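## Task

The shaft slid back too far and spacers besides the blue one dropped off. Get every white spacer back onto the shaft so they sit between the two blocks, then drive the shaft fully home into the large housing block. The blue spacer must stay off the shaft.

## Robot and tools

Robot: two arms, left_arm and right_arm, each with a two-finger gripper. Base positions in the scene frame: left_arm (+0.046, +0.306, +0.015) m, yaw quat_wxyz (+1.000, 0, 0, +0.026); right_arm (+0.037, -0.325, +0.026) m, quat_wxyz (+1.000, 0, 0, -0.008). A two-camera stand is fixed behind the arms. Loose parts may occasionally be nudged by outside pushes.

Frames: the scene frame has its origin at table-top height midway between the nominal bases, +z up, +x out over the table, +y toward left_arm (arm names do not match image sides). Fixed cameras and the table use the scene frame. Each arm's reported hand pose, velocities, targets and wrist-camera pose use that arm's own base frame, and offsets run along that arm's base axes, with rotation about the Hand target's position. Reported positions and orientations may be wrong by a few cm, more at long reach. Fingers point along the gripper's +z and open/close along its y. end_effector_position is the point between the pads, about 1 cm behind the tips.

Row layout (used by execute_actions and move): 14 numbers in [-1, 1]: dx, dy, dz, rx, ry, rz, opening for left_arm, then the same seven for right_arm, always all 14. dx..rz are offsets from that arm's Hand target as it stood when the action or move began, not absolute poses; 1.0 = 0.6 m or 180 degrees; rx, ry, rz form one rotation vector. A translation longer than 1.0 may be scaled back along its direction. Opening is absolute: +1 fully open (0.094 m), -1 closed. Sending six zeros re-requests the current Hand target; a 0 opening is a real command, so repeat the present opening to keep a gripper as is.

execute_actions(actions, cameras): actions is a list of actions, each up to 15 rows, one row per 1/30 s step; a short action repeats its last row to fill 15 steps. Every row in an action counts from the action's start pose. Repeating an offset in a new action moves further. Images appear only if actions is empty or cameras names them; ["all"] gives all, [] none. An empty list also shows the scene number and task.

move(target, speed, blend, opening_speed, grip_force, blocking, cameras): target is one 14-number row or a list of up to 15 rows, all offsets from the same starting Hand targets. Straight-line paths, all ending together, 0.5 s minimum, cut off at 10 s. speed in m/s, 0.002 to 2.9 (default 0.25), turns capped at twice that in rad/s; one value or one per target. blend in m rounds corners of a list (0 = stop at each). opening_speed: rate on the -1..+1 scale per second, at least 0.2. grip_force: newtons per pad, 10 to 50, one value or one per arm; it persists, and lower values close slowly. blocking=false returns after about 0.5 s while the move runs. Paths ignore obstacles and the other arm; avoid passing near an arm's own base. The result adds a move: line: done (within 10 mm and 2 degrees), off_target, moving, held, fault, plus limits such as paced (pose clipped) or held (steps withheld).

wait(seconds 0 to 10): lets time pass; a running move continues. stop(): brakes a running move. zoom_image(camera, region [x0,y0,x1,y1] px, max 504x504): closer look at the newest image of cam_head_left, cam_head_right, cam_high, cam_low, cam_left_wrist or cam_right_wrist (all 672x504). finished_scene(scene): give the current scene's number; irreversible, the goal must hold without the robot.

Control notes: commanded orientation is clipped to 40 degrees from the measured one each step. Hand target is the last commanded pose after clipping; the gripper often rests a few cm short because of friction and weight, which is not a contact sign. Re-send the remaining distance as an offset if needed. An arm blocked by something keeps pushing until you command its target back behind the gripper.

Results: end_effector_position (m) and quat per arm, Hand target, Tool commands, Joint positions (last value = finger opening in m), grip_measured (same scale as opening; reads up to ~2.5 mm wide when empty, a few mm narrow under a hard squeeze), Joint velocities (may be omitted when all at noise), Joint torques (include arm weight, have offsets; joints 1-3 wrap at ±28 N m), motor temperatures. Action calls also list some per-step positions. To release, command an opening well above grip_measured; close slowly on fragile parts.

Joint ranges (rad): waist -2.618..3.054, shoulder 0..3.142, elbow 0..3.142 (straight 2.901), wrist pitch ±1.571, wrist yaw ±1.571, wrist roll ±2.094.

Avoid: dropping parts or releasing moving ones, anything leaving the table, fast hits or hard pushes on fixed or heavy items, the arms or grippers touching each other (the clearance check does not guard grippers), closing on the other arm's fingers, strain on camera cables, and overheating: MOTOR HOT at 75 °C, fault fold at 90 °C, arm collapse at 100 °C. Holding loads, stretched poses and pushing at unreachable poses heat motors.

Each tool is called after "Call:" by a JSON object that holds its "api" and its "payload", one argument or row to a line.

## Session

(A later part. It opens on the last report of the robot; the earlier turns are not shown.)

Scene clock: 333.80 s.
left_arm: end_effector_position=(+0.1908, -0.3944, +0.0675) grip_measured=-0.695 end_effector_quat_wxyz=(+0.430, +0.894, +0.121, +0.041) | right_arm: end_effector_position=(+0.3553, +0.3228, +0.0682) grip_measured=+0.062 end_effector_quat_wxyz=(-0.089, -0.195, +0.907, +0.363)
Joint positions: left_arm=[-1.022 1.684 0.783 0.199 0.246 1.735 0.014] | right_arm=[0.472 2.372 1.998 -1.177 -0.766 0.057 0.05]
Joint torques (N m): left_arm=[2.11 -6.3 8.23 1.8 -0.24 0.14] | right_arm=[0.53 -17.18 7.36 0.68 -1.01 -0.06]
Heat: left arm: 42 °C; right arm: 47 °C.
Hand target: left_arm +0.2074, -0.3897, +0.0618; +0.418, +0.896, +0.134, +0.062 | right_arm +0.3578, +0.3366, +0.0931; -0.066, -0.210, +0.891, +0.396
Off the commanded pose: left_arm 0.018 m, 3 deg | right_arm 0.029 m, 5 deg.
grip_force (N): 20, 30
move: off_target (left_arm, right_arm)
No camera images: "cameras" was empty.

Call:
{"api": "wait", "payload": {
  "seconds": 0,
  "cameras": ["cam_right_wrist", "cam_left_wrist"]
}}

Call:
{"api": "zoom_image", "payload": {
  "camera": "cam_right_wrist",
  "region": [270, 340, 490, 504]
}}

Scene clock: 334.23 s.
left_arm: end_effector_position=(+0.1908, -0.3944, +0.0675) grip_measured=-0.695 end_effector_quat_wxyz=(+0.430, +0.894, +0.121, +0.041) | right_arm: end_effector_position=(+0.3553, +0.3228, +0.0682) grip_measured=+0.062 end_effector_quat_wxyz=(-0.089, -0.195, +0.907, +0.363)
Joint positions: left_arm=[-1.022 1.684 0.783 0.199 0.246 1.735 0.014] | right_arm=[0.472 2.372 1.998 -1.177 -0.766 0.057 0.05]
Joint torques (N m): left_arm=[2.1 -6.31 8.24 1.8 -0.24 0.15] | right_arm=[0.51 -17.17 7.36 0.68 -1.01 -0.06]
Heat: left arm: 42 °C; right arm: 47 °C.
Hand target: left_arm +0.2074, -0.3897, +0.0618; +0.418, +0.896, +0.134, +0.062 | right_arm +0.3578, +0.3366, +0.0931; -0.066, -0.210, +0.891, +0.396
Tool commands: left_gripper/opening=-0.85 right_gripper/opening=-0.06
Off the commanded pose: left_arm 0.018 m, 3 deg | right_arm 0.029 m, 5 deg.
grip_force (N): 20, 30
Images, in order (width x height): cam_left_wrist 672x504, cam_right_wrist 672x504.

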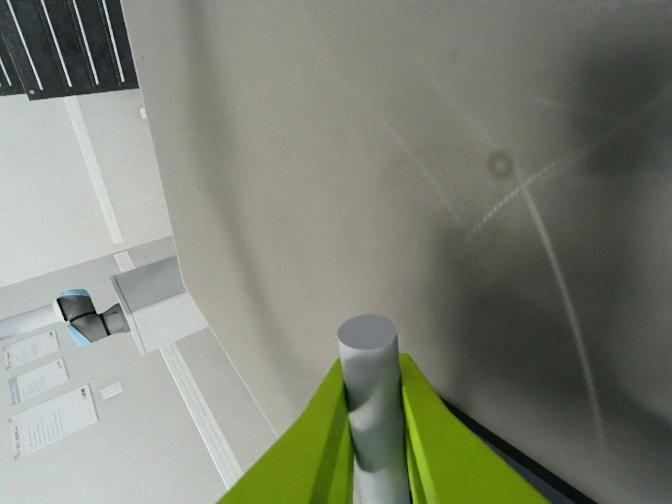

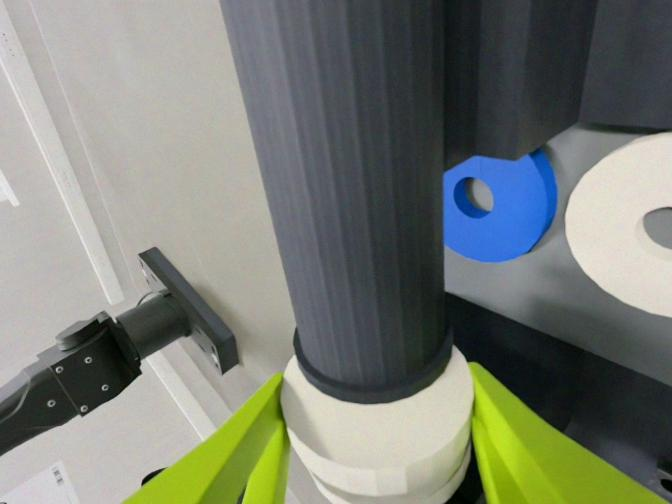

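Scaled by 2.291 from the camera's 672x504 image, which has a finer 960x720 frame.

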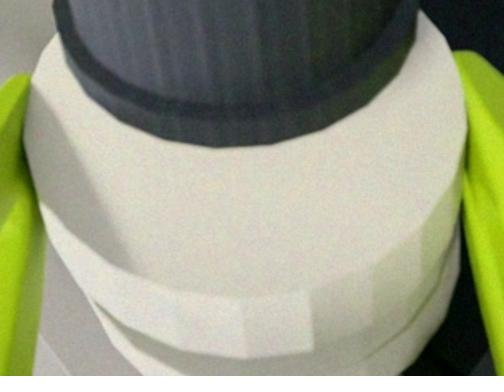

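Call:
{"api": "move", "payload": {
  "target": [0,0,0,0,0,0,-0.85, -0.001336,0.003108,0.003216,0.00444,0.00204,-0.00012,-0.06],
  "speed": 0.05,
  "cameras": ["cam_right_wrist"]
}}

Call:
{"api": "zoom_image", "payload": {
  "camera": "cam_right_wrist",
  "region": [270, 340, 490, 504]
}}

Scene clock: 336.27 s.
left_arm: end_effector_position=(+0.1908, -0.3944, +0.0675) grip_measured=-0.695 end_effector_quat_wxyz=(+0.430, +0.894, +0.121, +0.041) | right_arm: end_effector_position=(+0.3554, +0.3230, +0.0683) grip_measured=+0.062 end_effector_quat_wxyz=(-0.089, -0.195, +0.907, +0.364)
Joint positions: left_arm=[-1.022 1.684 0.783 0.199 0.246 1.735 0.014] | right_arm=[0.472 2.372 1.998 -1.176 -0.767 0.057 0.05]
Joint torques (N m): left_arm=[2.11 -6.3 8.23 1.8 -0.24 0.16] | right_arm=[0.54 -17.24 7.28 0.69 -1.15 -0.05]
Heat: left arm: 42 °C; right arm: 47 °C.
Hand target: left_arm +0.2074, -0.3897, +0.0618; +0.418, +0.896, +0.134, +0.062 | right_arm +0.3570, +0.3384, +0.0950; -0.067, -0.209, +0.889, +0.403
Off the commanded pose: left_arm 0.018 m, 3 deg | right_arm 0.031 m, 6 deg.
grip_force (N): 20, 30
move: off_target (left_arm, right_arm)
Images, in order (width x height): cam_right_wrist 672x504.

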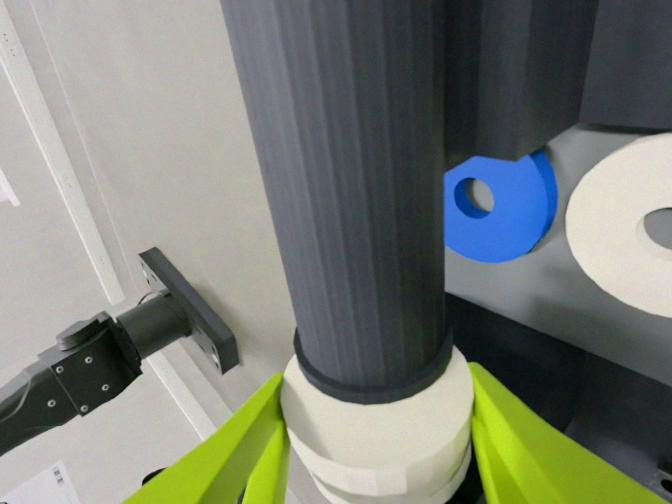

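Scaled by 2.291 from the camera's 672x504 image, which has a finer 960x720 frame.

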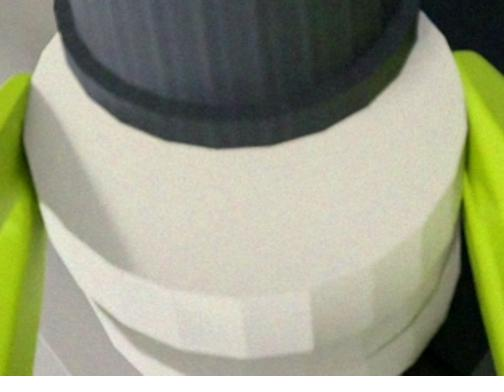

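Call:
{"api": "move", "payload": {
  "target": [0,0,0,0,0,0,-0.85, 0.002672,-0.006216,-0.006432,-0.00888,-0.00408,0.00024,-0.06],
  "speed": 0.05,
  "cameras": []
}}

Call:
{"api": "move", "payload": {
  "target": [0,0,0,0,0,0,-0.85, 0.002672,-0.006216,-0.006432,-0.00888,-0.00408,0.00024,-0.06],
  "speed": 0.05,
  "cameras": []
}}

Scene clock: 339.23 s.
left_arm: end_effector_position=(+0.1908, -0.3944, +0.0675) grip_measured=-0.695 end_effector_quat_wxyz=(+0.430, +0.894, +0.121, +0.041) | right_arm: end_effector_position=(+0.3554, +0.3230, +0.0683) grip_measured=+0.062 end_effector_quat_wxyz=(-0.089, -0.195, +0.907, +0.363)
Joint positions: left_arm=[-1.022 1.684 0.783 0.199 0.246 1.735 0.014] | right_arm=[0.472 2.372 1.998 -1.176 -0.767 0.057 0.05]
Joint torques (N m): left_arm=[2.11 -6.3 8.23 1.8 -0.24 0.15] | right_arm=[0.53 -17.1 7.43 0.65 -0.85 -0.08]
Heat: left arm: 42 °C; right arm: 47 °C.
Hand target: left_arm +0.2074, -0.3897, +0.0618; +0.418, +0.896, +0.134, +0.062 | right_arm +0.3586, +0.3347, +0.0912; -0.065, -0.211, +0.894, +0.389
Off the commanded pose: left_arm 0.018 m, 3 deg | right_arm 0.026 m, 5 deg.
grip_force (N): 20, 30
move: off_target (left_arm, right_arm)
No camera images: "cameras" was empty.

Scene clock: 339.93 s.
left_arm: end_effector_position=(+0.1908, -0.3944, +0.0675) grip_measured=-0.695 end_effector_quat_wxyz=(+0.430, +0.894, +0.121, +0.041) | right_arm: end_effector_position=(+0.3556, +0.3227, +0.0680) grip_measured=+0.062 end_effector_quat_wxyz=(-0.089, -0.195, +0.907, +0.362)
Joint positions: left_arm=[-1.022 1.684 0.783 0.199 0.246 1.735 0.014] | right_arm=[0.472 2.372 1.998 -1.176 -0.764 0.057 0.05]
Joint torques (N m): left_arm=[2.13 -6.31 8.23 1.81 -0.24 0.15] | right_arm=[0.51 -16.95 7.68 0.61 -0.55 -0.11]
Heat: left arm: 42 °C; right arm: 47 °C.
Hand target: left_arm +0.2074, -0.3897, +0.0618; +0.418, +0.896, +0.134, +0.062 | right_arm +0.3602, +0.3310, +0.0873; -0.062, -0.213, +0.900, +0.375
Off the commanded pose: left_arm 0.018 m, 3 deg | right_arm 0.022 m, 4 deg.
grip_force (N): 20, 30
move: off_target (left_arm, right_arm)
No camera images: "cameras" was empty.

Call:
{"api": "move", "payload": {
  "target": [0,0,0,0,0,0,-0.85, 0.001336,-0.003108,-0.003216,-0.00444,-0.00204,0.00012,-0.06],
  "speed": 0.05,
  "cameras": []
}}

Call:
{"api": "move", "payload": {
  "target": [0,0,0,0,0,0,-0.85, 0.001336,-0.003108,-0.003216,-0.00444,-0.00204,0.00012,-0.06],
  "speed": 0.05,
  "cameras": []
}}

Call:
{"api": "move", "payload": {
  "target": [0,0,0,0,0,0,-0.85, 0.001336,-0.003108,-0.003216,-0.00444,-0.00204,0.00012,-0.06],
  "speed": 0.05,
  "cameras": ["cam_right_wrist"]
}}

Call:
{"api": "zoom_image", "payload": {
  "camera": "cam_right_wrist",
  "region": [270, 340, 490, 504]
}}

Scene clock: 341.23 s.
left_arm: end_effector_position=(+0.1908, -0.3944, +0.0675) grip_measured=-0.695 end_effector_quat_wxyz=(+0.430, +0.894, +0.121, +0.041) | right_arm: end_effector_position=(+0.3559, +0.3220, +0.0672) grip_measured=+0.062 end_effector_quat_wxyz=(-0.088, -0.195, +0.908, +0.360)
Joint positions: left_arm=[-1.022 1.684 0.783 0.199 0.246 1.735 0.014] | right_arm=[0.472 2.372 1.998 -1.176 -0.758 0.057 0.05]
Joint torques (N m): left_arm=[2.11 -6.31 8.21 1.8 -0.24 0.14] | right_arm=[0.51 -16.85 7.82 0.57 -0.46 -0.12]
Heat: left arm: 42 °C; right arm: 47 °C.
Hand target: left_arm +0.2074, -0.3897, +0.0618; +0.418, +0.896, +0.134, +0.062 | right_arm +0.3610, +0.3292, +0.0854; -0.061, -0.213, +0.903, +0.369
Off the commanded pose: left_arm 0.018 m, 3 deg | right_arm 0.020 m, 4 deg.
grip_force (N): 20, 30
move: off_target (left_arm, right_arm)
No camera images: "cameras" was empty.

Scene clock: 341.93 s.
left_arm: end_effector_position=(+0.1908, -0.3944, +0.0675) grip_measured=-0.695 end_effector_quat_wxyz=(+0.430, +0.894, +0.121, +0.041) | right_arm: end_effector_position=(+0.3563, +0.3213, +0.0665) grip_measured=+0.062 end_effector_quat_wxyz=(-0.087, -0.195, +0.909, +0.357)
Joint positions: left_arm=[-1.022 1.684 0.783 0.199 0.246 1.735 0.014] | right_arm=[0.472 2.372 1.998 -1.176 -0.752 0.057 0.05]
Joint torques (N m): left_arm=[2.11 -6.3 8.23 1.8 -0.24 0.15] | right_arm=[0.51 -16.77 7.92 0.55 -0.36 -0.15]
Heat: left arm: 42 °C; right arm: 47 °C.
Hand target: left_arm +0.2074, -0.3897, +0.0618; +0.418, +0.896, +0.134, +0.062 | right_arm +0.3618, +0.3273, +0.0835; -0.060, -0.214, +0.905, +0.361
Off the commanded pose: left_arm 0.018 m, 3 deg | right_arm 0.019 m, 4 deg.
grip_force (N): 20, 30
move: off_target (left_arm, right_arm)
No camera images: "cameras" was empty.

Scene clock: 342.63 s.
left_arm: end_effector_position=(+0.1908, -0.3944, +0.0675) grip_measured=-0.695 end_effector_quat_wxyz=(+0.430, +0.894, +0.121, +0.041) | right_arm: end_effector_position=(+0.3567, +0.3209, +0.0660) grip_measured=+0.062 end_effector_quat_wxyz=(-0.086, -0.196, +0.910, +0.355)
Joint positions: left_arm=[-1.022 1.684 0.783 0.199 0.246 1.735 0.014] | right_arm=[0.472 2.372 1.998 -1.175 -0.748 0.057 0.05]
Joint torques (N m): left_arm=[2.11 -6.3 8.23 1.8 -0.24 0.15] | right_arm=[0.53 -16.7 8.02 0.52 -0.26 -0.16]
Heat: left arm: 42 °C; right arm: 47 °C.
Hand target: left_arm +0.2074, -0.3897, +0.0618; +0.418, +0.896, +0.134, +0.062 | right_arm +0.3626, +0.3254, +0.0816; -0.058, -0.215, +0.908, +0.354
Off the commanded pose: left_arm 0.018 m, 3 deg | right_arm 0.017 m, 4 deg.
grip_force (N): 20, 30
move: off_target (left_arm, right_arm)
Images, in order (width x height): cam_right_wrist 672x504.

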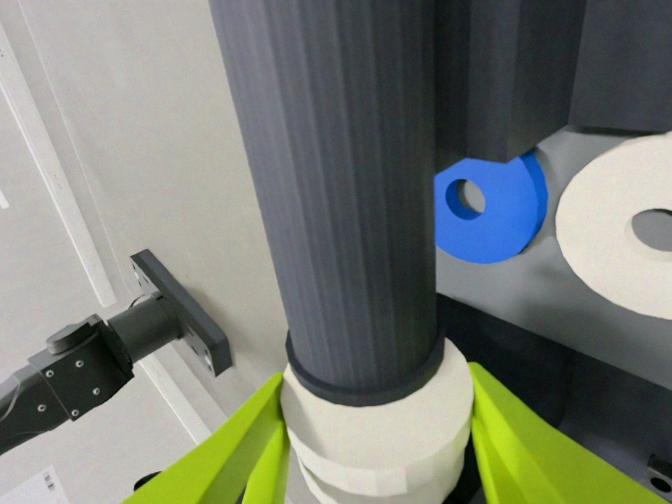

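Scaled by 2.291 from the camera's 672x504 image, which has a finer 960x720 frame.

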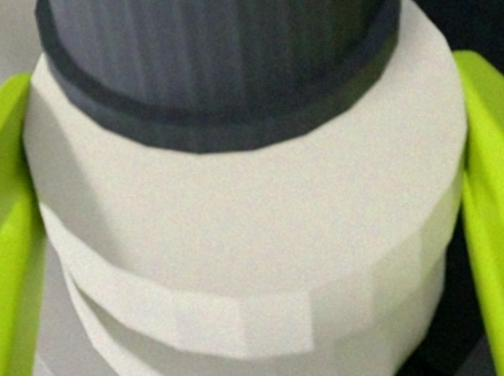

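Call:
{"api": "wait", "payload": {
  "seconds": 1,
  "cameras": []
}}

Scene clock: 346.60 s.
left_arm: end_effector_position=(+0.1908, -0.3944, +0.0675) grip_measured=-0.695 end_effector_quat_wxyz=(+0.430, +0.894, +0.121, +0.041) | right_arm: end_effector_position=(+0.3568, +0.3208, +0.0659) grip_measured=+0.062 end_effector_quat_wxyz=(-0.086, -0.196, +0.910, +0.355)
Joint positions: left_arm=[-1.022 1.684 0.783 0.199 0.246 1.735 0.014] | right_arm=[0.472 2.372 1.998 -1.175 -0.747 0.057 0.05]
Joint torques (N m): left_arm=[2.1 -6.31 8.23 1.81 -0.24 0.15] | right_arm=[0.51 -16.7 8.03 0.53 -0.26 -0.15]
Heat: left arm: 42 °C; right arm: 47 °C.
Hand target: left_arm +0.2074, -0.3897, +0.0618; +0.418, +0.896, +0.134, +0.062 | right_arm +0.3626, +0.3254, +0.0815; -0.058, -0.215, +0.908, +0.354
Tool commands: left_gripper/opening=-0.85 right_gripper/opening=-0.06
Off the commanded pose: left_arm 0.018 m, 3 deg | right_arm 0.017 m, 4 deg.
grip_force (N): 20, 30
wait: 1.00 s; at rest from the start
No camera images: "cameras" was empty.

Call:
{"api": "zoom_image", "payload": {
  "camera": "cam_right_wrist",
  "region": [270, 380, 390, 480]
}}

Call:
{"api": "zoom_image", "payload": {
  "camera": "cam_right_wrist",
  "region": [370, 380, 490, 480]
}}

Scaled by 4.200 from the camera's 672x504 image, which has a finer 960x720 frame.
This view is cut from an older image: the scene may have changed since it was taken.

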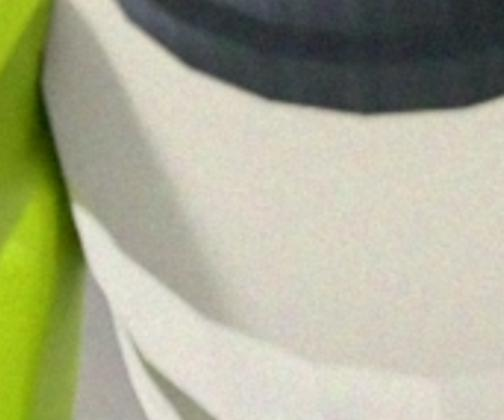

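Scaled by 4.200 from the camera's 672x504 image, which has a finer 960x720 frame.
This view is cut from an older image: the scene may have changed since it was taken.

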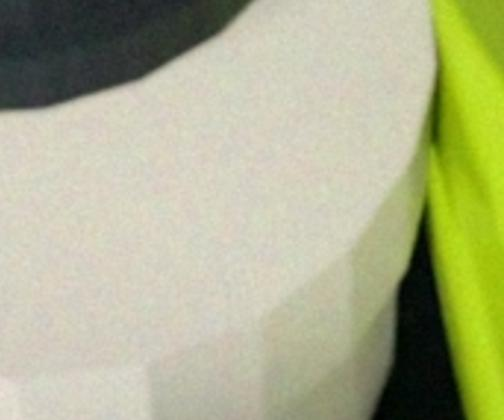

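Call:
{"api": "wait", "payload": {
  "seconds": 0,
  "cameras": ["cam_high", "cam_head_right"]
}}

Call:
{"api": "zoom_image", "payload": {
  "camera": "cam_high",
  "region": [270, 250, 370, 360]
}}

Call:
{"api": "zoom_image", "payload": {
  "camera": "cam_head_right",
  "region": [300, 150, 370, 230]
}}

Scene clock: 353.93 s.
left_arm: end_effector_position=(+0.1908, -0.3944, +0.0675) grip_measured=-0.695 end_effector_quat_wxyz=(+0.430, +0.894, +0.121, +0.041) | right_arm: end_effector_position=(+0.3568, +0.3208, +0.0659) grip_measured=+0.062 end_effector_quat_wxyz=(-0.086, -0.196, +0.910, +0.355)
Joint positions: left_arm=[-1.022 1.684 0.783 0.199 0.246 1.735 0.014] | right_arm=[0.472 2.372 1.998 -1.175 -0.747 0.057 0.05]
Joint torques (N m): left_arm=[2.1 -6.31 8.24 1.81 -0.24 0.15] | right_arm=[0.51 -16.7 8.06 0.52 -0.26 -0.16]
Heat: left arm: 41 °C; right arm: 47 °C.
Hand target: left_arm +0.2074, -0.3897, +0.0618; +0.418, +0.896, +0.134, +0.062 | right_arm +0.3626, +0.3254, +0.0815; -0.058, -0.215, +0.908, +0.354
Tool commands: left_gripper/opening=-0.85 right_gripper/opening=-0.06
Off the commanded pose: left_arm 0.018 m, 3 deg | right_arm 0.017 m, 4 deg.
grip_force (N): 20, 30
Images, in order (width x height): cam_head_right 672x504, cam_high 672x504.

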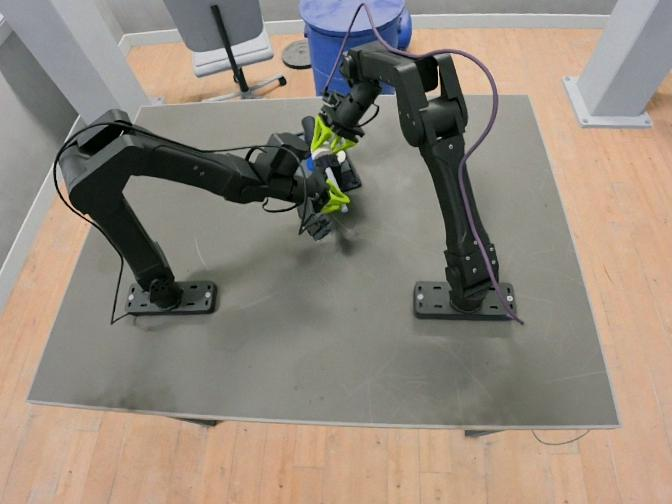

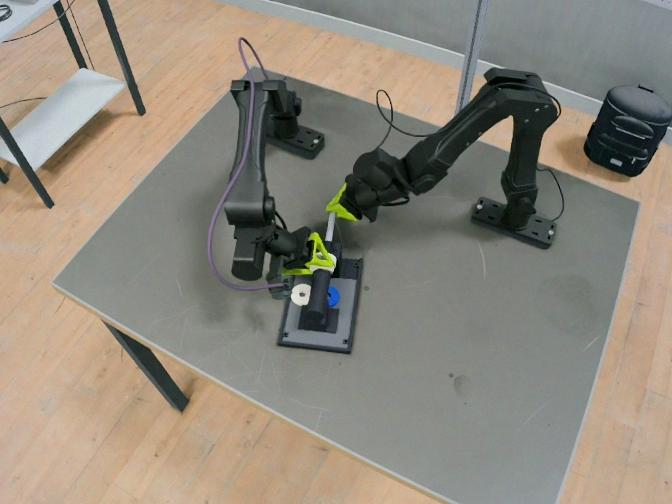

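Scaled by 4.582 from the camera's 672x504 image, which has a finer 960x720 frame.

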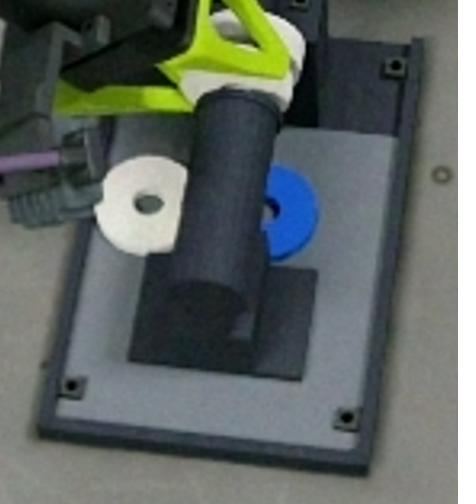

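Scaled by 6.300 from the camera's 672x504 image, which has a finer 960x720 frame.

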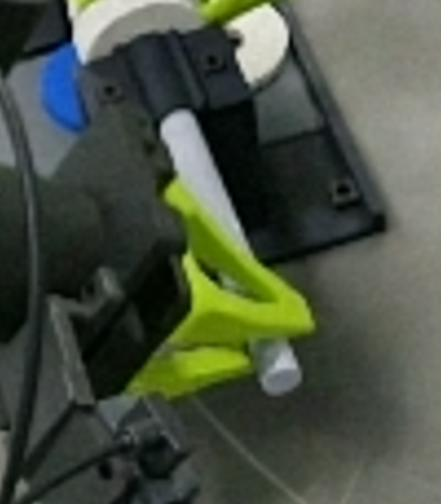

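Call:
{"api": "move", "payload": {
  "target": [0,0,0,0,0,0,-0.85, -0.002672,0.006216,0.006432,0.00888,0.00408,-0.00024,-0.06],
  "speed": 0.05,
  "cameras": []
}}

Call:
{"api": "move", "payload": {
  "target": [0,0,0,0,0,0,-0.85, -0.001336,0.003108,0.003216,0.00444,0.00204,-0.00012,-0.06],
  "speed": 0.05,
  "cameras": []
}}

Call:
{"api": "move", "payload": {
  "target": [0,0,0,0,0,0,-0.85, -0.001336,0.003108,0.003216,0.00444,0.00204,-0.00012,-0.06],
  "speed": 0.05,
  "cameras": []
}}

Call:
{"api": "move", "payload": {
  "target": [0,0,0,0,0,0,-0.85, -0.001336,0.003108,0.003216,0.00444,0.00204,-0.00012,-0.06],
  "speed": 0.05,
  "cameras": []
}}

Scene clock: 356.37 s.
left_arm: end_effector_position=(+0.1908, -0.3944, +0.0675) grip_measured=-0.695 end_effector_quat_wxyz=(+0.430, +0.894, +0.121, +0.041) | right_arm: end_effector_position=(+0.3569, +0.3209, +0.0659) grip_measured=+0.062 end_effector_quat_wxyz=(-0.086, -0.196, +0.910, +0.355)
Joint positions: left_arm=[-1.022 1.684 0.783 0.199 0.246 1.735 0.014] | right_arm=[0.472 2.372 1.998 -1.174 -0.747 0.057 0.05]
Joint torques (N m): left_arm=[2.11 -6.3 8.23 1.81 -0.24 0.14] | right_arm=[0.5 -16.88 7.79 0.56 -0.56 -0.13]
Heat: left arm: 41 °C; right arm: 47 °C.
Hand target: left_arm +0.2074, -0.3897, +0.0618; +0.418, +0.896, +0.134, +0.062 | right_arm +0.3610, +0.3292, +0.0854; -0.061, -0.213, +0.903, +0.369
Off the commanded pose: left_arm 0.018 m, 3 deg | right_arm 0.022 m, 4 deg.
grip_force (N): 20, 30
move: off_target (left_arm, right_arm)
No camera images: "cameras" was empty.

Scene clock: 357.07 s.
left_arm: end_effector_position=(+0.1908, -0.3944, +0.0675) grip_measured=-0.695 end_effector_quat_wxyz=(+0.430, +0.894, +0.121, +0.041) | right_arm: end_effector_position=(+0.3567, +0.3213, +0.0663) grip_measured=+0.062 end_effector_quat_wxyz=(-0.086, -0.196, +0.910, +0.356)
Joint positions: left_arm=[-1.022 1.684 0.783 0.199 0.246 1.735 0.014] | right_arm=[0.472 2.372 1.998 -1.174 -0.75 0.057 0.05]
Joint torques (N m): left_arm=[2.11 -6.31 8.23 1.8 -0.24 0.15] | right_arm=[0.5 -16.96 7.69 0.58 -0.7 -0.11]
Heat: left arm: 41 °C; right arm: 47 °C.
Hand target: left_arm +0.2074, -0.3897, +0.0618; +0.418, +0.896, +0.134, +0.062 | right_arm +0.3602, +0.3310, +0.0873; -0.062, -0.212, +0.900, +0.375
Off the commanded pose: left_arm 0.018 m, 3 deg | right_arm 0.023 m, 4 deg.
grip_force (N): 20, 30
move: off_target (left_arm, right_arm)
No camera images: "cameras" was empty.

Scene clock: 357.77 s.
left_arm: end_effector_position=(+0.1908, -0.3944, +0.0675) grip_measured=-0.695 end_effector_quat_wxyz=(+0.430, +0.894, +0.121, +0.041) | right_arm: end_effector_position=(+0.3562, +0.3222, +0.0673) grip_measured=+0.062 end_effector_quat_wxyz=(-0.087, -0.195, +0.908, +0.360)
Joint positions: left_arm=[-1.022 1.684 0.783 0.199 0.246 1.735 0.014] | right_arm=[0.472 2.372 1.998 -1.174 -0.758 0.057 0.05]
Joint torques (N m): left_arm=[2.11 -6.3 8.23 1.81 -0.24 0.15] | right_arm=[0.51 -17.05 7.58 0.61 -0.77 -0.09]
Heat: left arm: 41 °C; right arm: 47 °C.
Hand target: left_arm +0.2074, -0.3897, +0.0618; +0.418, +0.896, +0.134, +0.062 | right_arm +0.3594, +0.3328, +0.0893; -0.064, -0.212, +0.897, +0.382
Off the commanded pose: left_arm 0.018 m, 3 deg | right_arm 0.025 m, 4 deg.
grip_force (N): 20, 30
move: off_target (left_arm, right_arm)
No camera images: "cameras" was empty.

Scene clock: 358.47 s.
left_arm: end_effector_position=(+0.1908, -0.3944, +0.0675) grip_measured=-0.695 end_effector_quat_wxyz=(+0.430, +0.894, +0.121, +0.041) | right_arm: end_effector_position=(+0.3558, +0.3230, +0.0682) grip_measured=+0.062 end_effector_quat_wxyz=(-0.088, -0.195, +0.907, +0.363)
Joint positions: left_arm=[-1.022 1.684 0.783 0.199 0.246 1.735 0.014] | right_arm=[0.472 2.372 1.998 -1.174 -0.765 0.057 0.05]
Joint torques (N m): left_arm=[2.11 -6.3 8.23 1.8 -0.24 0.15] | right_arm=[0.51 -17.11 7.46 0.64 -0.86 -0.07]
Heat: left arm: 41 °C; right arm: 47 °C.
Hand target: left_arm +0.2074, -0.3897, +0.0618; +0.418, +0.896, +0.134, +0.062 | right_arm +0.3586, +0.3347, +0.0912; -0.065, -0.211, +0.894, +0.389
Off the commanded pose: left_arm 0.018 m, 3 deg | right_arm 0.026 m, 5 deg.
grip_force (N): 20, 30
move: off_target (left_arm, right_arm)
No camera images: "cameras" was empty.

Call:
{"api": "wait", "payload": {
  "seconds": 0,
  "cameras": ["cam_right_wrist"]
}}

Call:
{"api": "zoom_image", "payload": {
  "camera": "cam_right_wrist",
  "region": [430, 120, 672, 330]
}}

Call:
{"api": "zoom_image", "payload": {
  "camera": "cam_right_wrist",
  "region": [270, 340, 490, 504]
}}

Scene clock: 360.37 s.
left_arm: end_effector_position=(+0.1908, -0.3944, +0.0675) grip_measured=-0.695 end_effector_quat_wxyz=(+0.430, +0.894, +0.121, +0.041) | right_arm: end_effector_position=(+0.3558, +0.3230, +0.0682) grip_measured=+0.062 end_effector_quat_wxyz=(-0.088, -0.195, +0.907, +0.363)
Joint positions: left_arm=[-1.022 1.684 0.783 0.199 0.246 1.735 0.014] | right_arm=[0.472 2.372 1.998 -1.174 -0.765 0.057 0.05]
Joint torques (N m): left_arm=[2.11 -6.3 8.23 1.8 -0.24 0.15] | right_arm=[0.51 -17.1 7.46 0.64 -0.86 -0.07]
Heat: left arm: 41 °C; right arm: 47 °C.
Hand target: left_arm +0.2074, -0.3897, +0.0618; +0.418, +0.896, +0.134, +0.062 | right_arm +0.3586, +0.3347, +0.0912; -0.065, -0.211, +0.894, +0.389
Tool commands: left_gripper/opening=-0.85 right_gripper/opening=-0.06
Off the commanded pose: left_arm 0.018 m, 3 deg | right_arm 0.026 m, 5 deg.
grip_force (N): 20, 30
Images, in order (width x height): cam_right_wrist 672x504.

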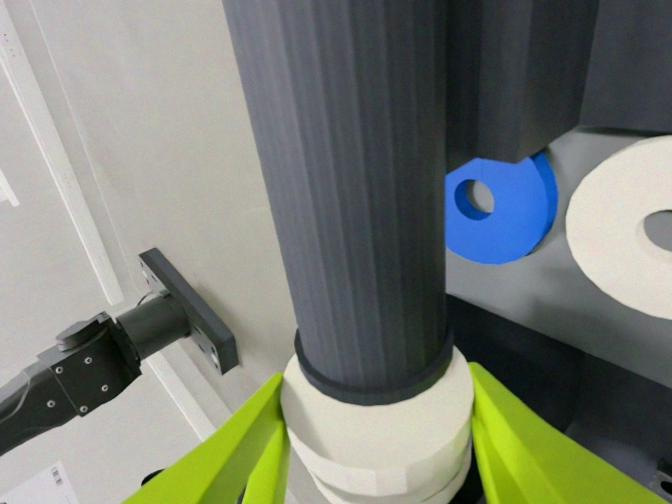

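Scaled by 2.083 from the camera's 672x504 image, which has a finer 960x720 frame.

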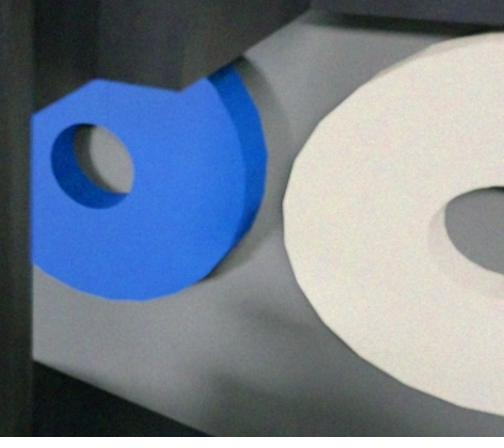

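Scaled by 2.291 from the camera's 672x504 image, which has a finer 960x720 frame.

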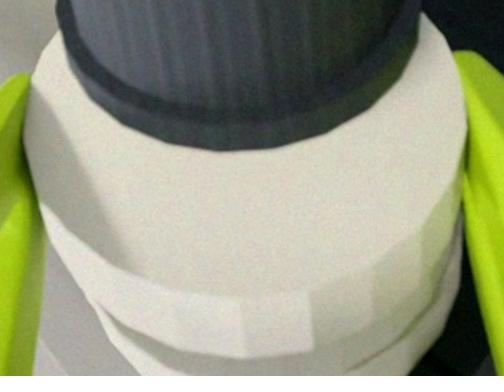

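Call:
{"api": "move", "payload": {
  "target": [0,0,0,0,0,0,-0.85, -0.0028,0.00668,0,0.001,-0.00196,0.00299,-0.06],
  "speed": 0.03,
  "cameras": []
}}

Call:
{"api": "move", "payload": {
  "target": [0,0,0,0,0,0,-0.85, 0.002672,-0.006216,-0.006432,-0.00888,-0.00408,0.00024,-0.06],
  "speed": 0.05,
  "cameras": ["cam_right_wrist"]
}}

Call:
{"api": "zoom_image", "payload": {
  "camera": "cam_right_wrist",
  "region": [270, 340, 490, 504]
}}

Scene clock: 373.60 s.
left_arm: end_effector_position=(+0.1908, -0.3944, +0.0675) grip_measured=-0.695 end_effector_quat_wxyz=(+0.430, +0.894, +0.121, +0.041) | right_arm: end_effector_position=(+0.3557, +0.3236, +0.0682) grip_measured=+0.062 end_effector_quat_wxyz=(-0.087, -0.196, +0.907, +0.363)
Joint positions: left_arm=[-1.022 1.684 0.783 0.199 0.246 1.735 0.014] | right_arm=[0.473 2.372 1.998 -1.173 -0.765 0.057 0.05]
Joint torques (N m): left_arm=[2.11 -6.28 8.23 1.8 -0.24 0.15] | right_arm=[1.1 -17.02 7.54 0.69 -0.86 -0.08]
Heat: left arm: 41 °C; right arm: 48 °C.
Hand target: left_arm +0.2074, -0.3897, +0.0618; +0.418, +0.896, +0.134, +0.062 | right_arm +0.3570, +0.3387, +0.0912; -0.064, -0.216, +0.893, +0.390
Off the commanded pose: left_arm 0.018 m, 3 deg | right_arm 0.028 m, 5 deg.
grip_force (N): 20, 30
move: off_target (left_arm, right_arm)
No camera images: "cameras" was empty.

Scene clock: 374.37 s.
left_arm: end_effector_position=(+0.1908, -0.3944, +0.0675) grip_measured=-0.695 end_effector_quat_wxyz=(+0.430, +0.894, +0.121, +0.041) | right_arm: end_effector_position=(+0.3552, +0.3237, +0.0672) grip_measured=+0.062 end_effector_quat_wxyz=(-0.087, -0.198, +0.908, +0.359)
Joint positions: left_arm=[-1.022 1.684 0.783 0.199 0.246 1.735 0.014] | right_arm=[0.476 2.372 1.998 -1.173 -0.757 0.057 0.05]
Joint torques (N m): left_arm=[2.11 -6.31 8.23 1.8 -0.25 0.15] | right_arm=[0.87 -16.87 7.82 0.64 -0.62 -0.12]
Heat: left arm: 41 °C; right arm: 48 °C.
Hand target: left_arm +0.2074, -0.3897, +0.0618; +0.418, +0.896, +0.134, +0.062 | right_arm +0.3586, +0.3349, +0.0873; -0.061, -0.218, +0.899, +0.376
Off the commanded pose: left_arm 0.018 m, 3 deg | right_arm 0.023 m, 4 deg.
grip_force (N): 20, 30
move: off_target (left_arm, right_arm)
Images, in order (width x height): cam_right_wrist 672x504.

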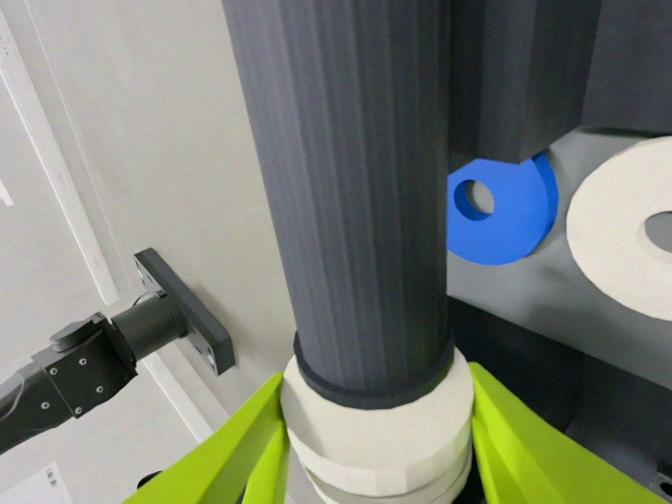

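Scaled by 2.291 from the camera's 672x504 image, which has a finer 960x720 frame.

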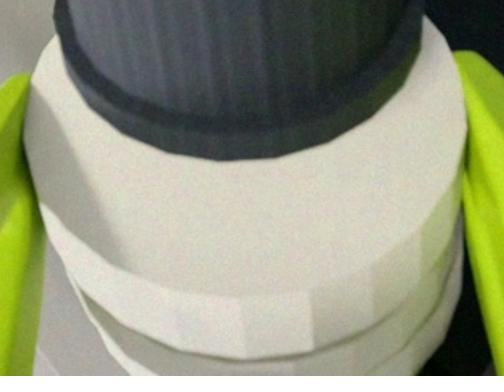

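Call:
{"api": "zoom_image", "payload": {
  "camera": "cam_right_wrist",
  "region": [270, 384, 390, 504]
}}

Call:
{"api": "zoom_image", "payload": {
  "camera": "cam_right_wrist",
  "region": [370, 384, 490, 504]
}}

Scaled by 4.200 from the camera's 672x504 image, which has a finer 960x720 frame.

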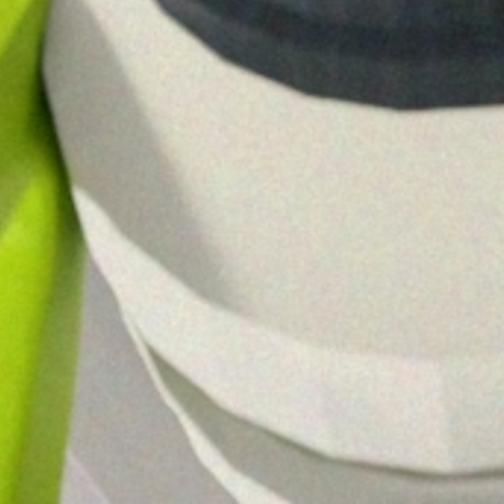

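Scaled by 4.200 from the camera's 672x504 image, which has a finer 960x720 frame.

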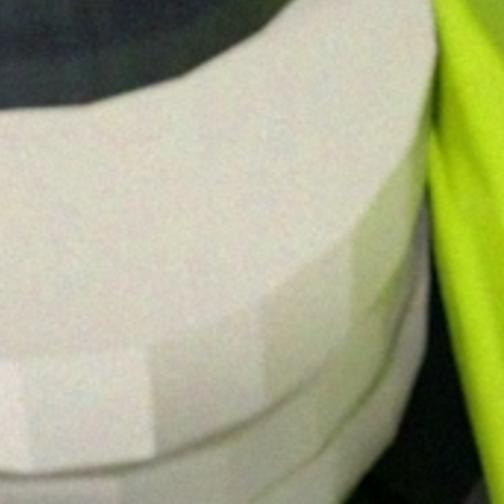

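Call:
{"api": "zoom_image", "payload": {
  "camera": "cam_right_wrist",
  "region": [420, 424, 480, 504]
}}

Call:
{"api": "zoom_image", "payload": {
  "camera": "cam_right_wrist",
  "region": [280, 424, 350, 504]
}}

Scaled by 6.300 from the camera's 672x504 image, which has a finer 960x720 frame.

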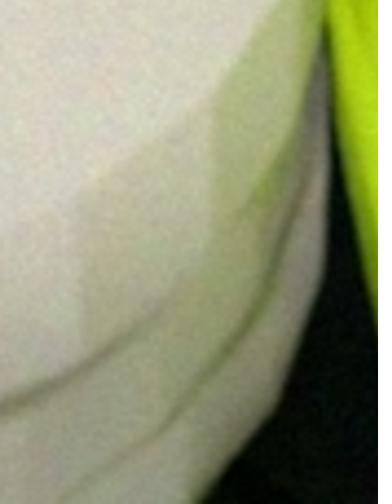

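Scaled by 6.300 from the camera's 672x504 image, which has a finer 960x720 frame.

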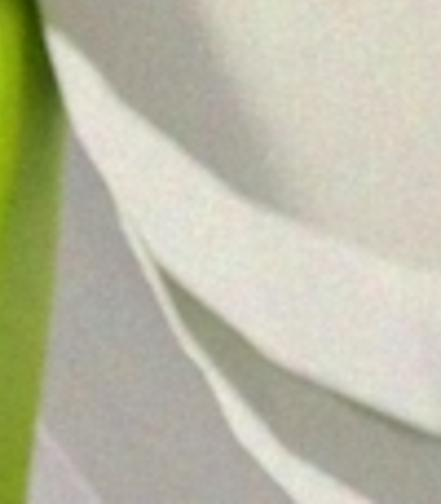

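Call:
{"api": "move", "payload": {
  "target": [-0.0319,-0.0098,0,0,0,0,-0.85, 0,0,0,0,0,0,-0.06],
  "speed": 0.05,
  "cameras": []
}}

Call:
{"api": "move", "payload": {
  "target": [-0.0119,-0.0037,0,0,0,0,-0.85, 0,0,0,0,0,0,-0.06],
  "speed": 0.05,
  "cameras": []
}}

Scene clock: 388.17 s.
left_arm: end_effector_position=(+0.1891, -0.3966, +0.0670) grip_measured=-0.695 end_effector_quat_wxyz=(+0.425, +0.894, +0.130, +0.056) | right_arm: end_effector_position=(+0.3552, +0.3237, +0.0672) grip_measured=+0.062 end_effector_quat_wxyz=(-0.087, -0.198, +0.908, +0.359)
Joint positions: left_arm=[-1.051 1.683 0.783 0.201 0.188 1.713 0.014] | right_arm=[0.476 2.372 1.998 -1.173 -0.757 0.057 0.05]
Joint torques (N m): left_arm=[-0.98 -7.39 6.41 1.94 -0.17 -0.04] | right_arm=[0.87 -16.87 7.84 0.63 -0.62 -0.12]
Heat: left arm: 41 °C; right arm: 49 °C.
Hand target: left_arm +0.1883, -0.3956, +0.0617; +0.418, +0.896, +0.134, +0.062 | right_arm +0.3586, +0.3349, +0.0873; -0.061, -0.218, +0.899, +0.376
Off the commanded pose: left_arm 0.005 m, 1 deg | right_arm 0.023 m, 4 deg.
grip_force (N): 20, 30
move: off_target (right_arm)
No camera images: "cameras" was empty.

Scene clock: 389.03 s.
left_arm: end_effector_position=(+0.1887, -0.3970, +0.0674) grip_measured=-0.695 end_effector_quat_wxyz=(+0.421, +0.894, +0.138, +0.067) | right_arm: end_effector_position=(+0.3552, +0.3237, +0.0672) grip_measured=+0.062 end_effector_quat_wxyz=(-0.087, -0.198, +0.908, +0.359)
Joint positions: left_arm=[-1.07 1.679 0.783 0.198 0.146 1.698 0.014] | right_arm=[0.476 2.372 1.998 -1.173 -0.757 0.057 0.05]
Joint torques (N m): left_arm=[-1.5 -7.5 5.82 2 0.03 -0.05] | right_arm=[0.85 -16.84 7.83 0.64 -0.62 -0.12]
Heat: left arm: 41 °C; right arm: 49 °C.
Hand target: left_arm +0.1811, -0.3978, +0.0618; +0.418, +0.896, +0.134, +0.062 | right_arm +0.3586, +0.3349, +0.0873; -0.061, -0.218, +0.899, +0.376
Off the commanded pose: left_arm 0.010 m, 1 deg | right_arm 0.023 m, 4 deg.
grip_force (N): 20, 30
move: off_target (right_arm)
No camera images: "cameras" was empty.

Call:
{"api": "wait", "payload": {
  "seconds": 0,
  "cameras": ["cam_right_wrist", "cam_head_right", "cam_left_wrist"]
}}

Call:
{"api": "zoom_image", "payload": {
  "camera": "cam_head_right",
  "region": [300, 150, 370, 230]
}}

Call:
{"api": "zoom_image", "payload": {
  "camera": "cam_right_wrist",
  "region": [270, 340, 490, 504]
}}

Scene clock: 390.10 s.
left_arm: end_effector_position=(+0.1887, -0.3970, +0.0674) grip_measured=-0.695 end_effector_quat_wxyz=(+0.421, +0.894, +0.138, +0.067) | right_arm: end_effector_position=(+0.3552, +0.3237, +0.0672) grip_measured=+0.062 end_effector_quat_wxyz=(-0.087, -0.198, +0.908, +0.359)
Joint positions: left_arm=[-1.07 1.679 0.783 0.198 0.146 1.698 0.014] | right_arm=[0.476 2.372 1.998 -1.173 -0.757 0.057 0.05]
Joint torques (N m): left_arm=[-1.48 -7.49 5.83 2 0.03 -0.05] | right_arm=[0.87 -16.85 7.82 0.63 -0.61 -0.11]
Heat: left arm: 41 °C; right arm: 49 °C.
Hand target: left_arm +0.1811, -0.3978, +0.0618; +0.418, +0.896, +0.134, +0.062 | right_arm +0.3586, +0.3349, +0.0873; -0.061, -0.218, +0.899, +0.376
Tool commands: left_gripper/opening=-0.85 right_gripper/opening=-0.06
Off the commanded pose: left_arm 0.010 m, 1 deg | right_arm 0.023 m, 4 deg.
grip_force (N): 20, 30
Images, in order (width x height): cam_head_right 672x504, cam_left_wrist 672x504, cam_right_wrist 672x504.

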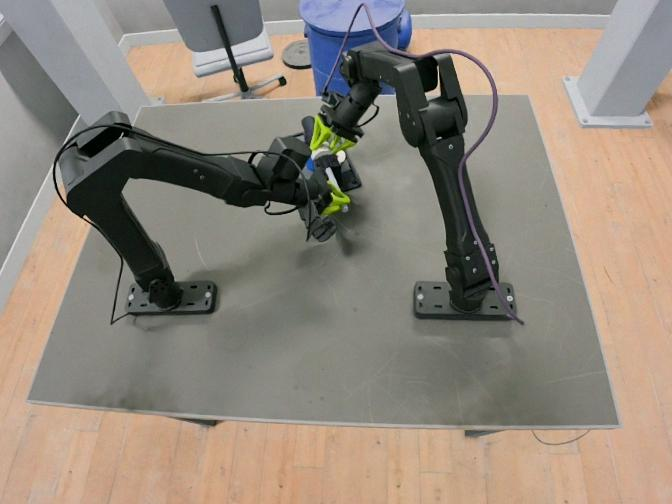

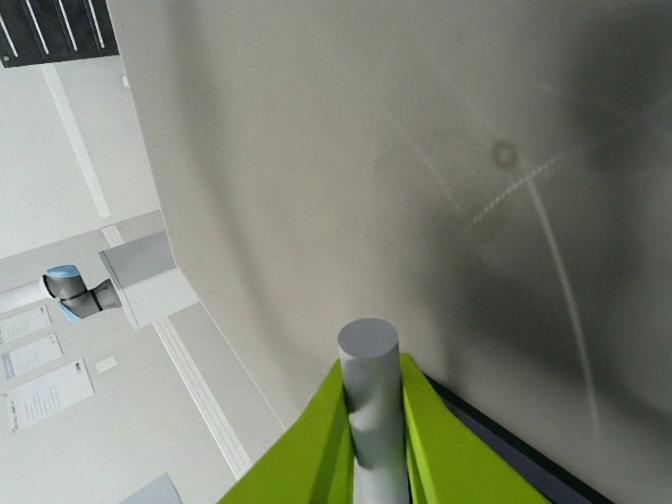

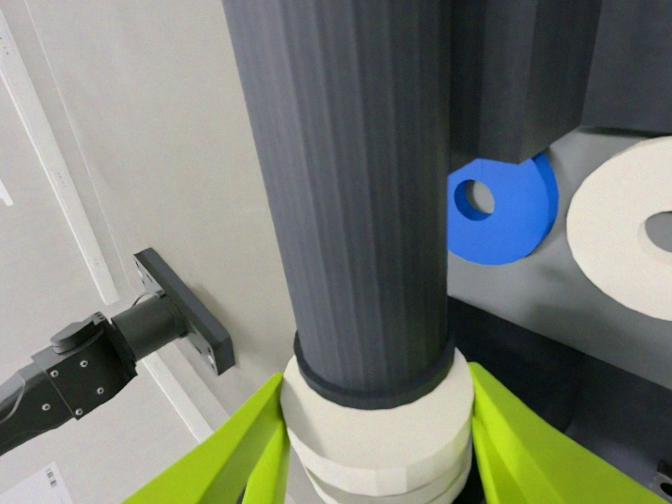

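Scaled by 6.300 from the camera's 672x504 image, which has a finer 960x720 frame.

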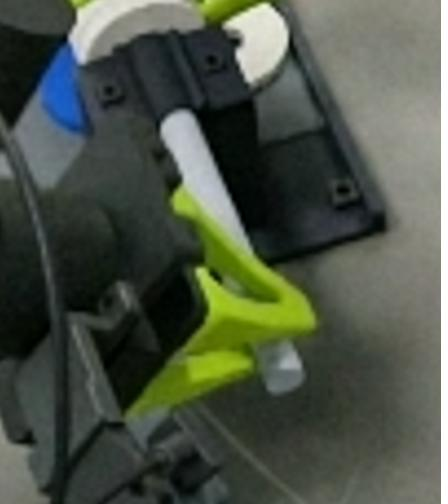

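Scaled by 2.291 from the camera's 672x504 image, which has a finer 960x720 frame.

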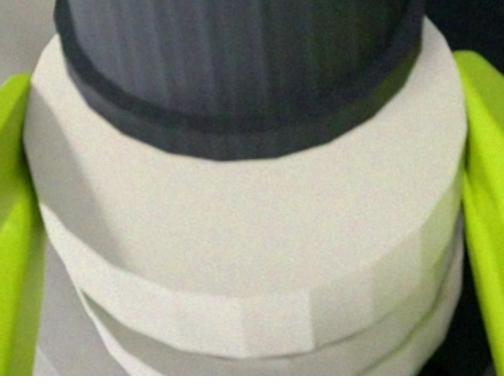

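Call:
{"api": "zoom_image", "payload": {
  "camera": "cam_right_wrist",
  "region": [270, 384, 390, 504]
}}

Call:
{"api": "zoom_image", "payload": {
  "camera": "cam_right_wrist",
  "region": [370, 384, 490, 504]
}}

Scaled by 4.200 from the camera's 672x504 image, which has a finer 960x720 frame.

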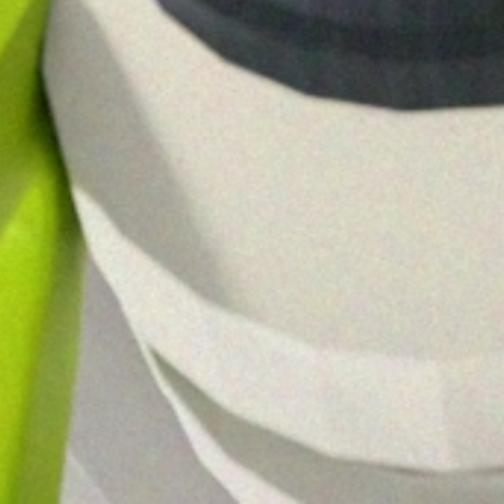

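Scaled by 4.200 from the camera's 672x504 image, which has a finer 960x720 frame.

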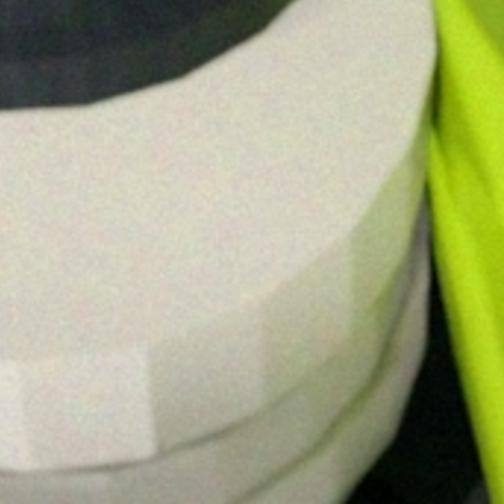

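Call:
{"api": "move", "payload": {
  "target": [0,0,0,0,0,0,-0.85, -0.00052,0.00133,-0.00418,-0.00498,-0.0042,0.00255,-0.06],
  "speed": 0.05,
  "cameras": ["cam_right_wrist"]
}}

Call:
{"api": "zoom_image", "payload": {
  "camera": "cam_right_wrist",
  "region": [270, 340, 490, 504]
}}

Scene clock: 395.80 s.
left_arm: end_effector_position=(+0.1887, -0.3970, +0.0674) grip_measured=-0.695 end_effector_quat_wxyz=(+0.421, +0.894, +0.138, +0.067) | right_arm: end_effector_position=(+0.3543, +0.3247, +0.0657) grip_measured=+0.062 end_effector_quat_wxyz=(-0.086, -0.201, +0.909, +0.354)
Joint positions: left_arm=[-1.07 1.679 0.783 0.198 0.146 1.698 0.014] | right_arm=[0.482 2.372 1.998 -1.171 -0.746 0.057 0.05]
Joint torques (N m): left_arm=[-1.48 -7.5 5.81 2 0.04 -0.05] | right_arm=[0.98 -16.66 8.09 0.63 -0.53 -0.15]
Heat: left arm: 42 °C; right arm: 49 °C.
Hand target: left_arm +0.1811, -0.3978, +0.0618; +0.418, +0.896, +0.134, +0.062 | right_arm +0.3583, +0.3357, +0.0849; -0.058, -0.223, +0.901, +0.367
Off the commanded pose: left_arm 0.009 m, 1 deg | right_arm 0.022 m, 4 deg.
grip_force (N): 20, 30
move: off_target (right_arm)
Images, in order (width x height): cam_right_wrist 672x504.

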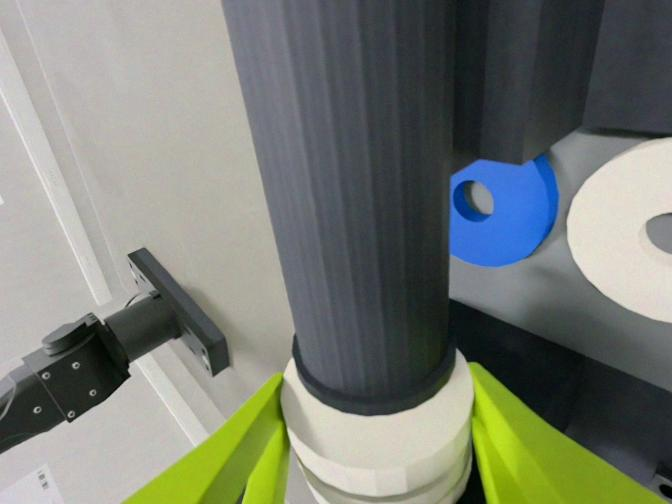

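Scaled by 2.291 from the camera's 672x504 image, which has a finer 960x720 frame.

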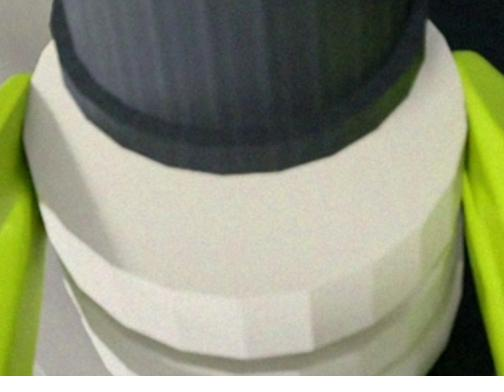

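Call:
{"api": "zoom_image", "payload": {
  "camera": "cam_right_wrist",
  "region": [270, 384, 390, 504]
}}

Call:
{"api": "zoom_image", "payload": {
  "camera": "cam_right_wrist",
  "region": [370, 384, 490, 504]
}}

Scaled by 4.200 from the camera's 672x504 image, which has a finer 960x720 frame.

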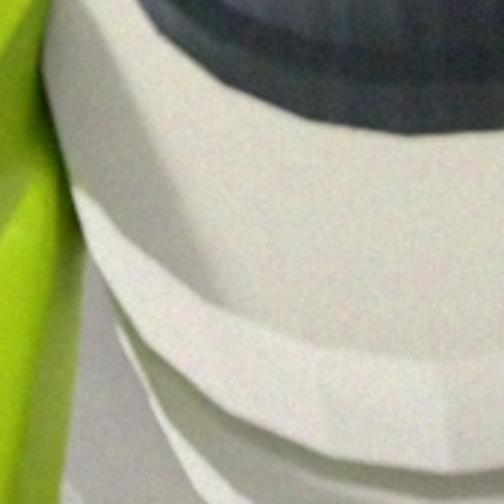

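Scaled by 4.200 from the camera's 672x504 image, which has a finer 960x720 frame.

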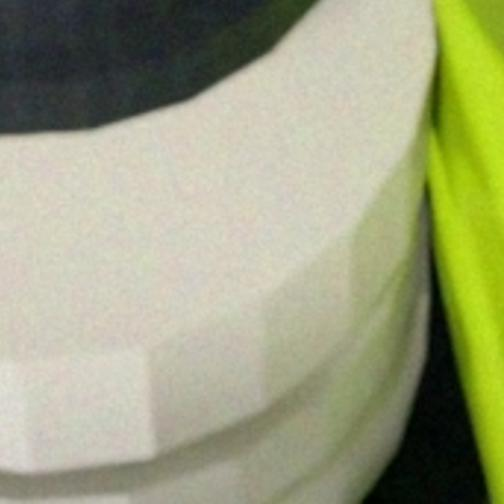

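Call:
{"api": "zoom_image", "payload": {
  "camera": "cam_right_wrist",
  "region": [200, 0, 320, 180]
}}

Call:
{"api": "zoom_image", "payload": {
  "camera": "cam_right_wrist",
  "region": [220, 180, 340, 360]
}}

Call:
{"api": "zoom_image", "payload": {
  "camera": "cam_right_wrist",
  "region": [400, 0, 520, 180]
}}

Call:
{"api": "zoom_image", "payload": {
  "camera": "cam_right_wrist",
  "region": [400, 180, 520, 360]
}}

Scaled by 2.800 from the camera's 672x504 image, which has a finer 960x720 frame.

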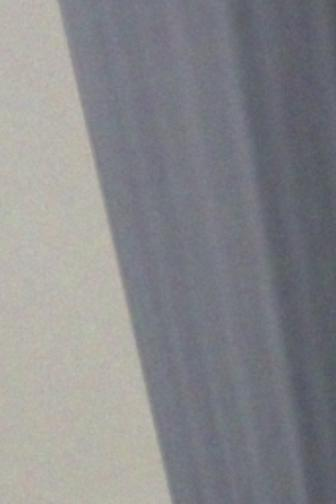

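Scaled by 2.800 from the camera's 672x504 image, which has a finer 960x720 frame.

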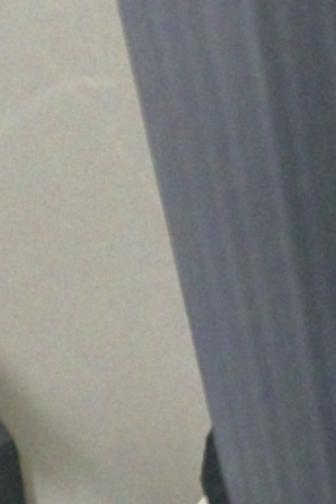

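Scaled by 2.800 from the camera's 672x504 image, which has a finer 960x720 frame.

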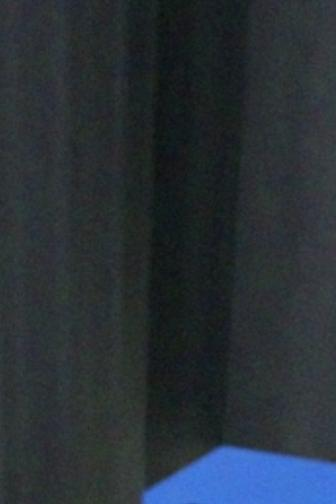

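Scaled by 2.800 from the camera's 672x504 image, which has a finer 960x720 frame.

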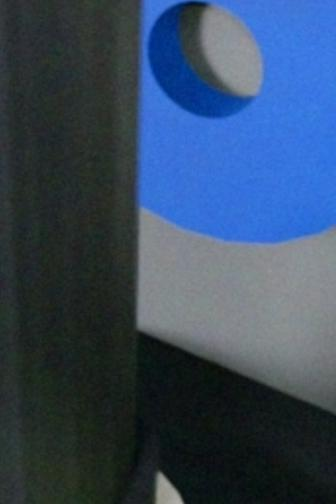

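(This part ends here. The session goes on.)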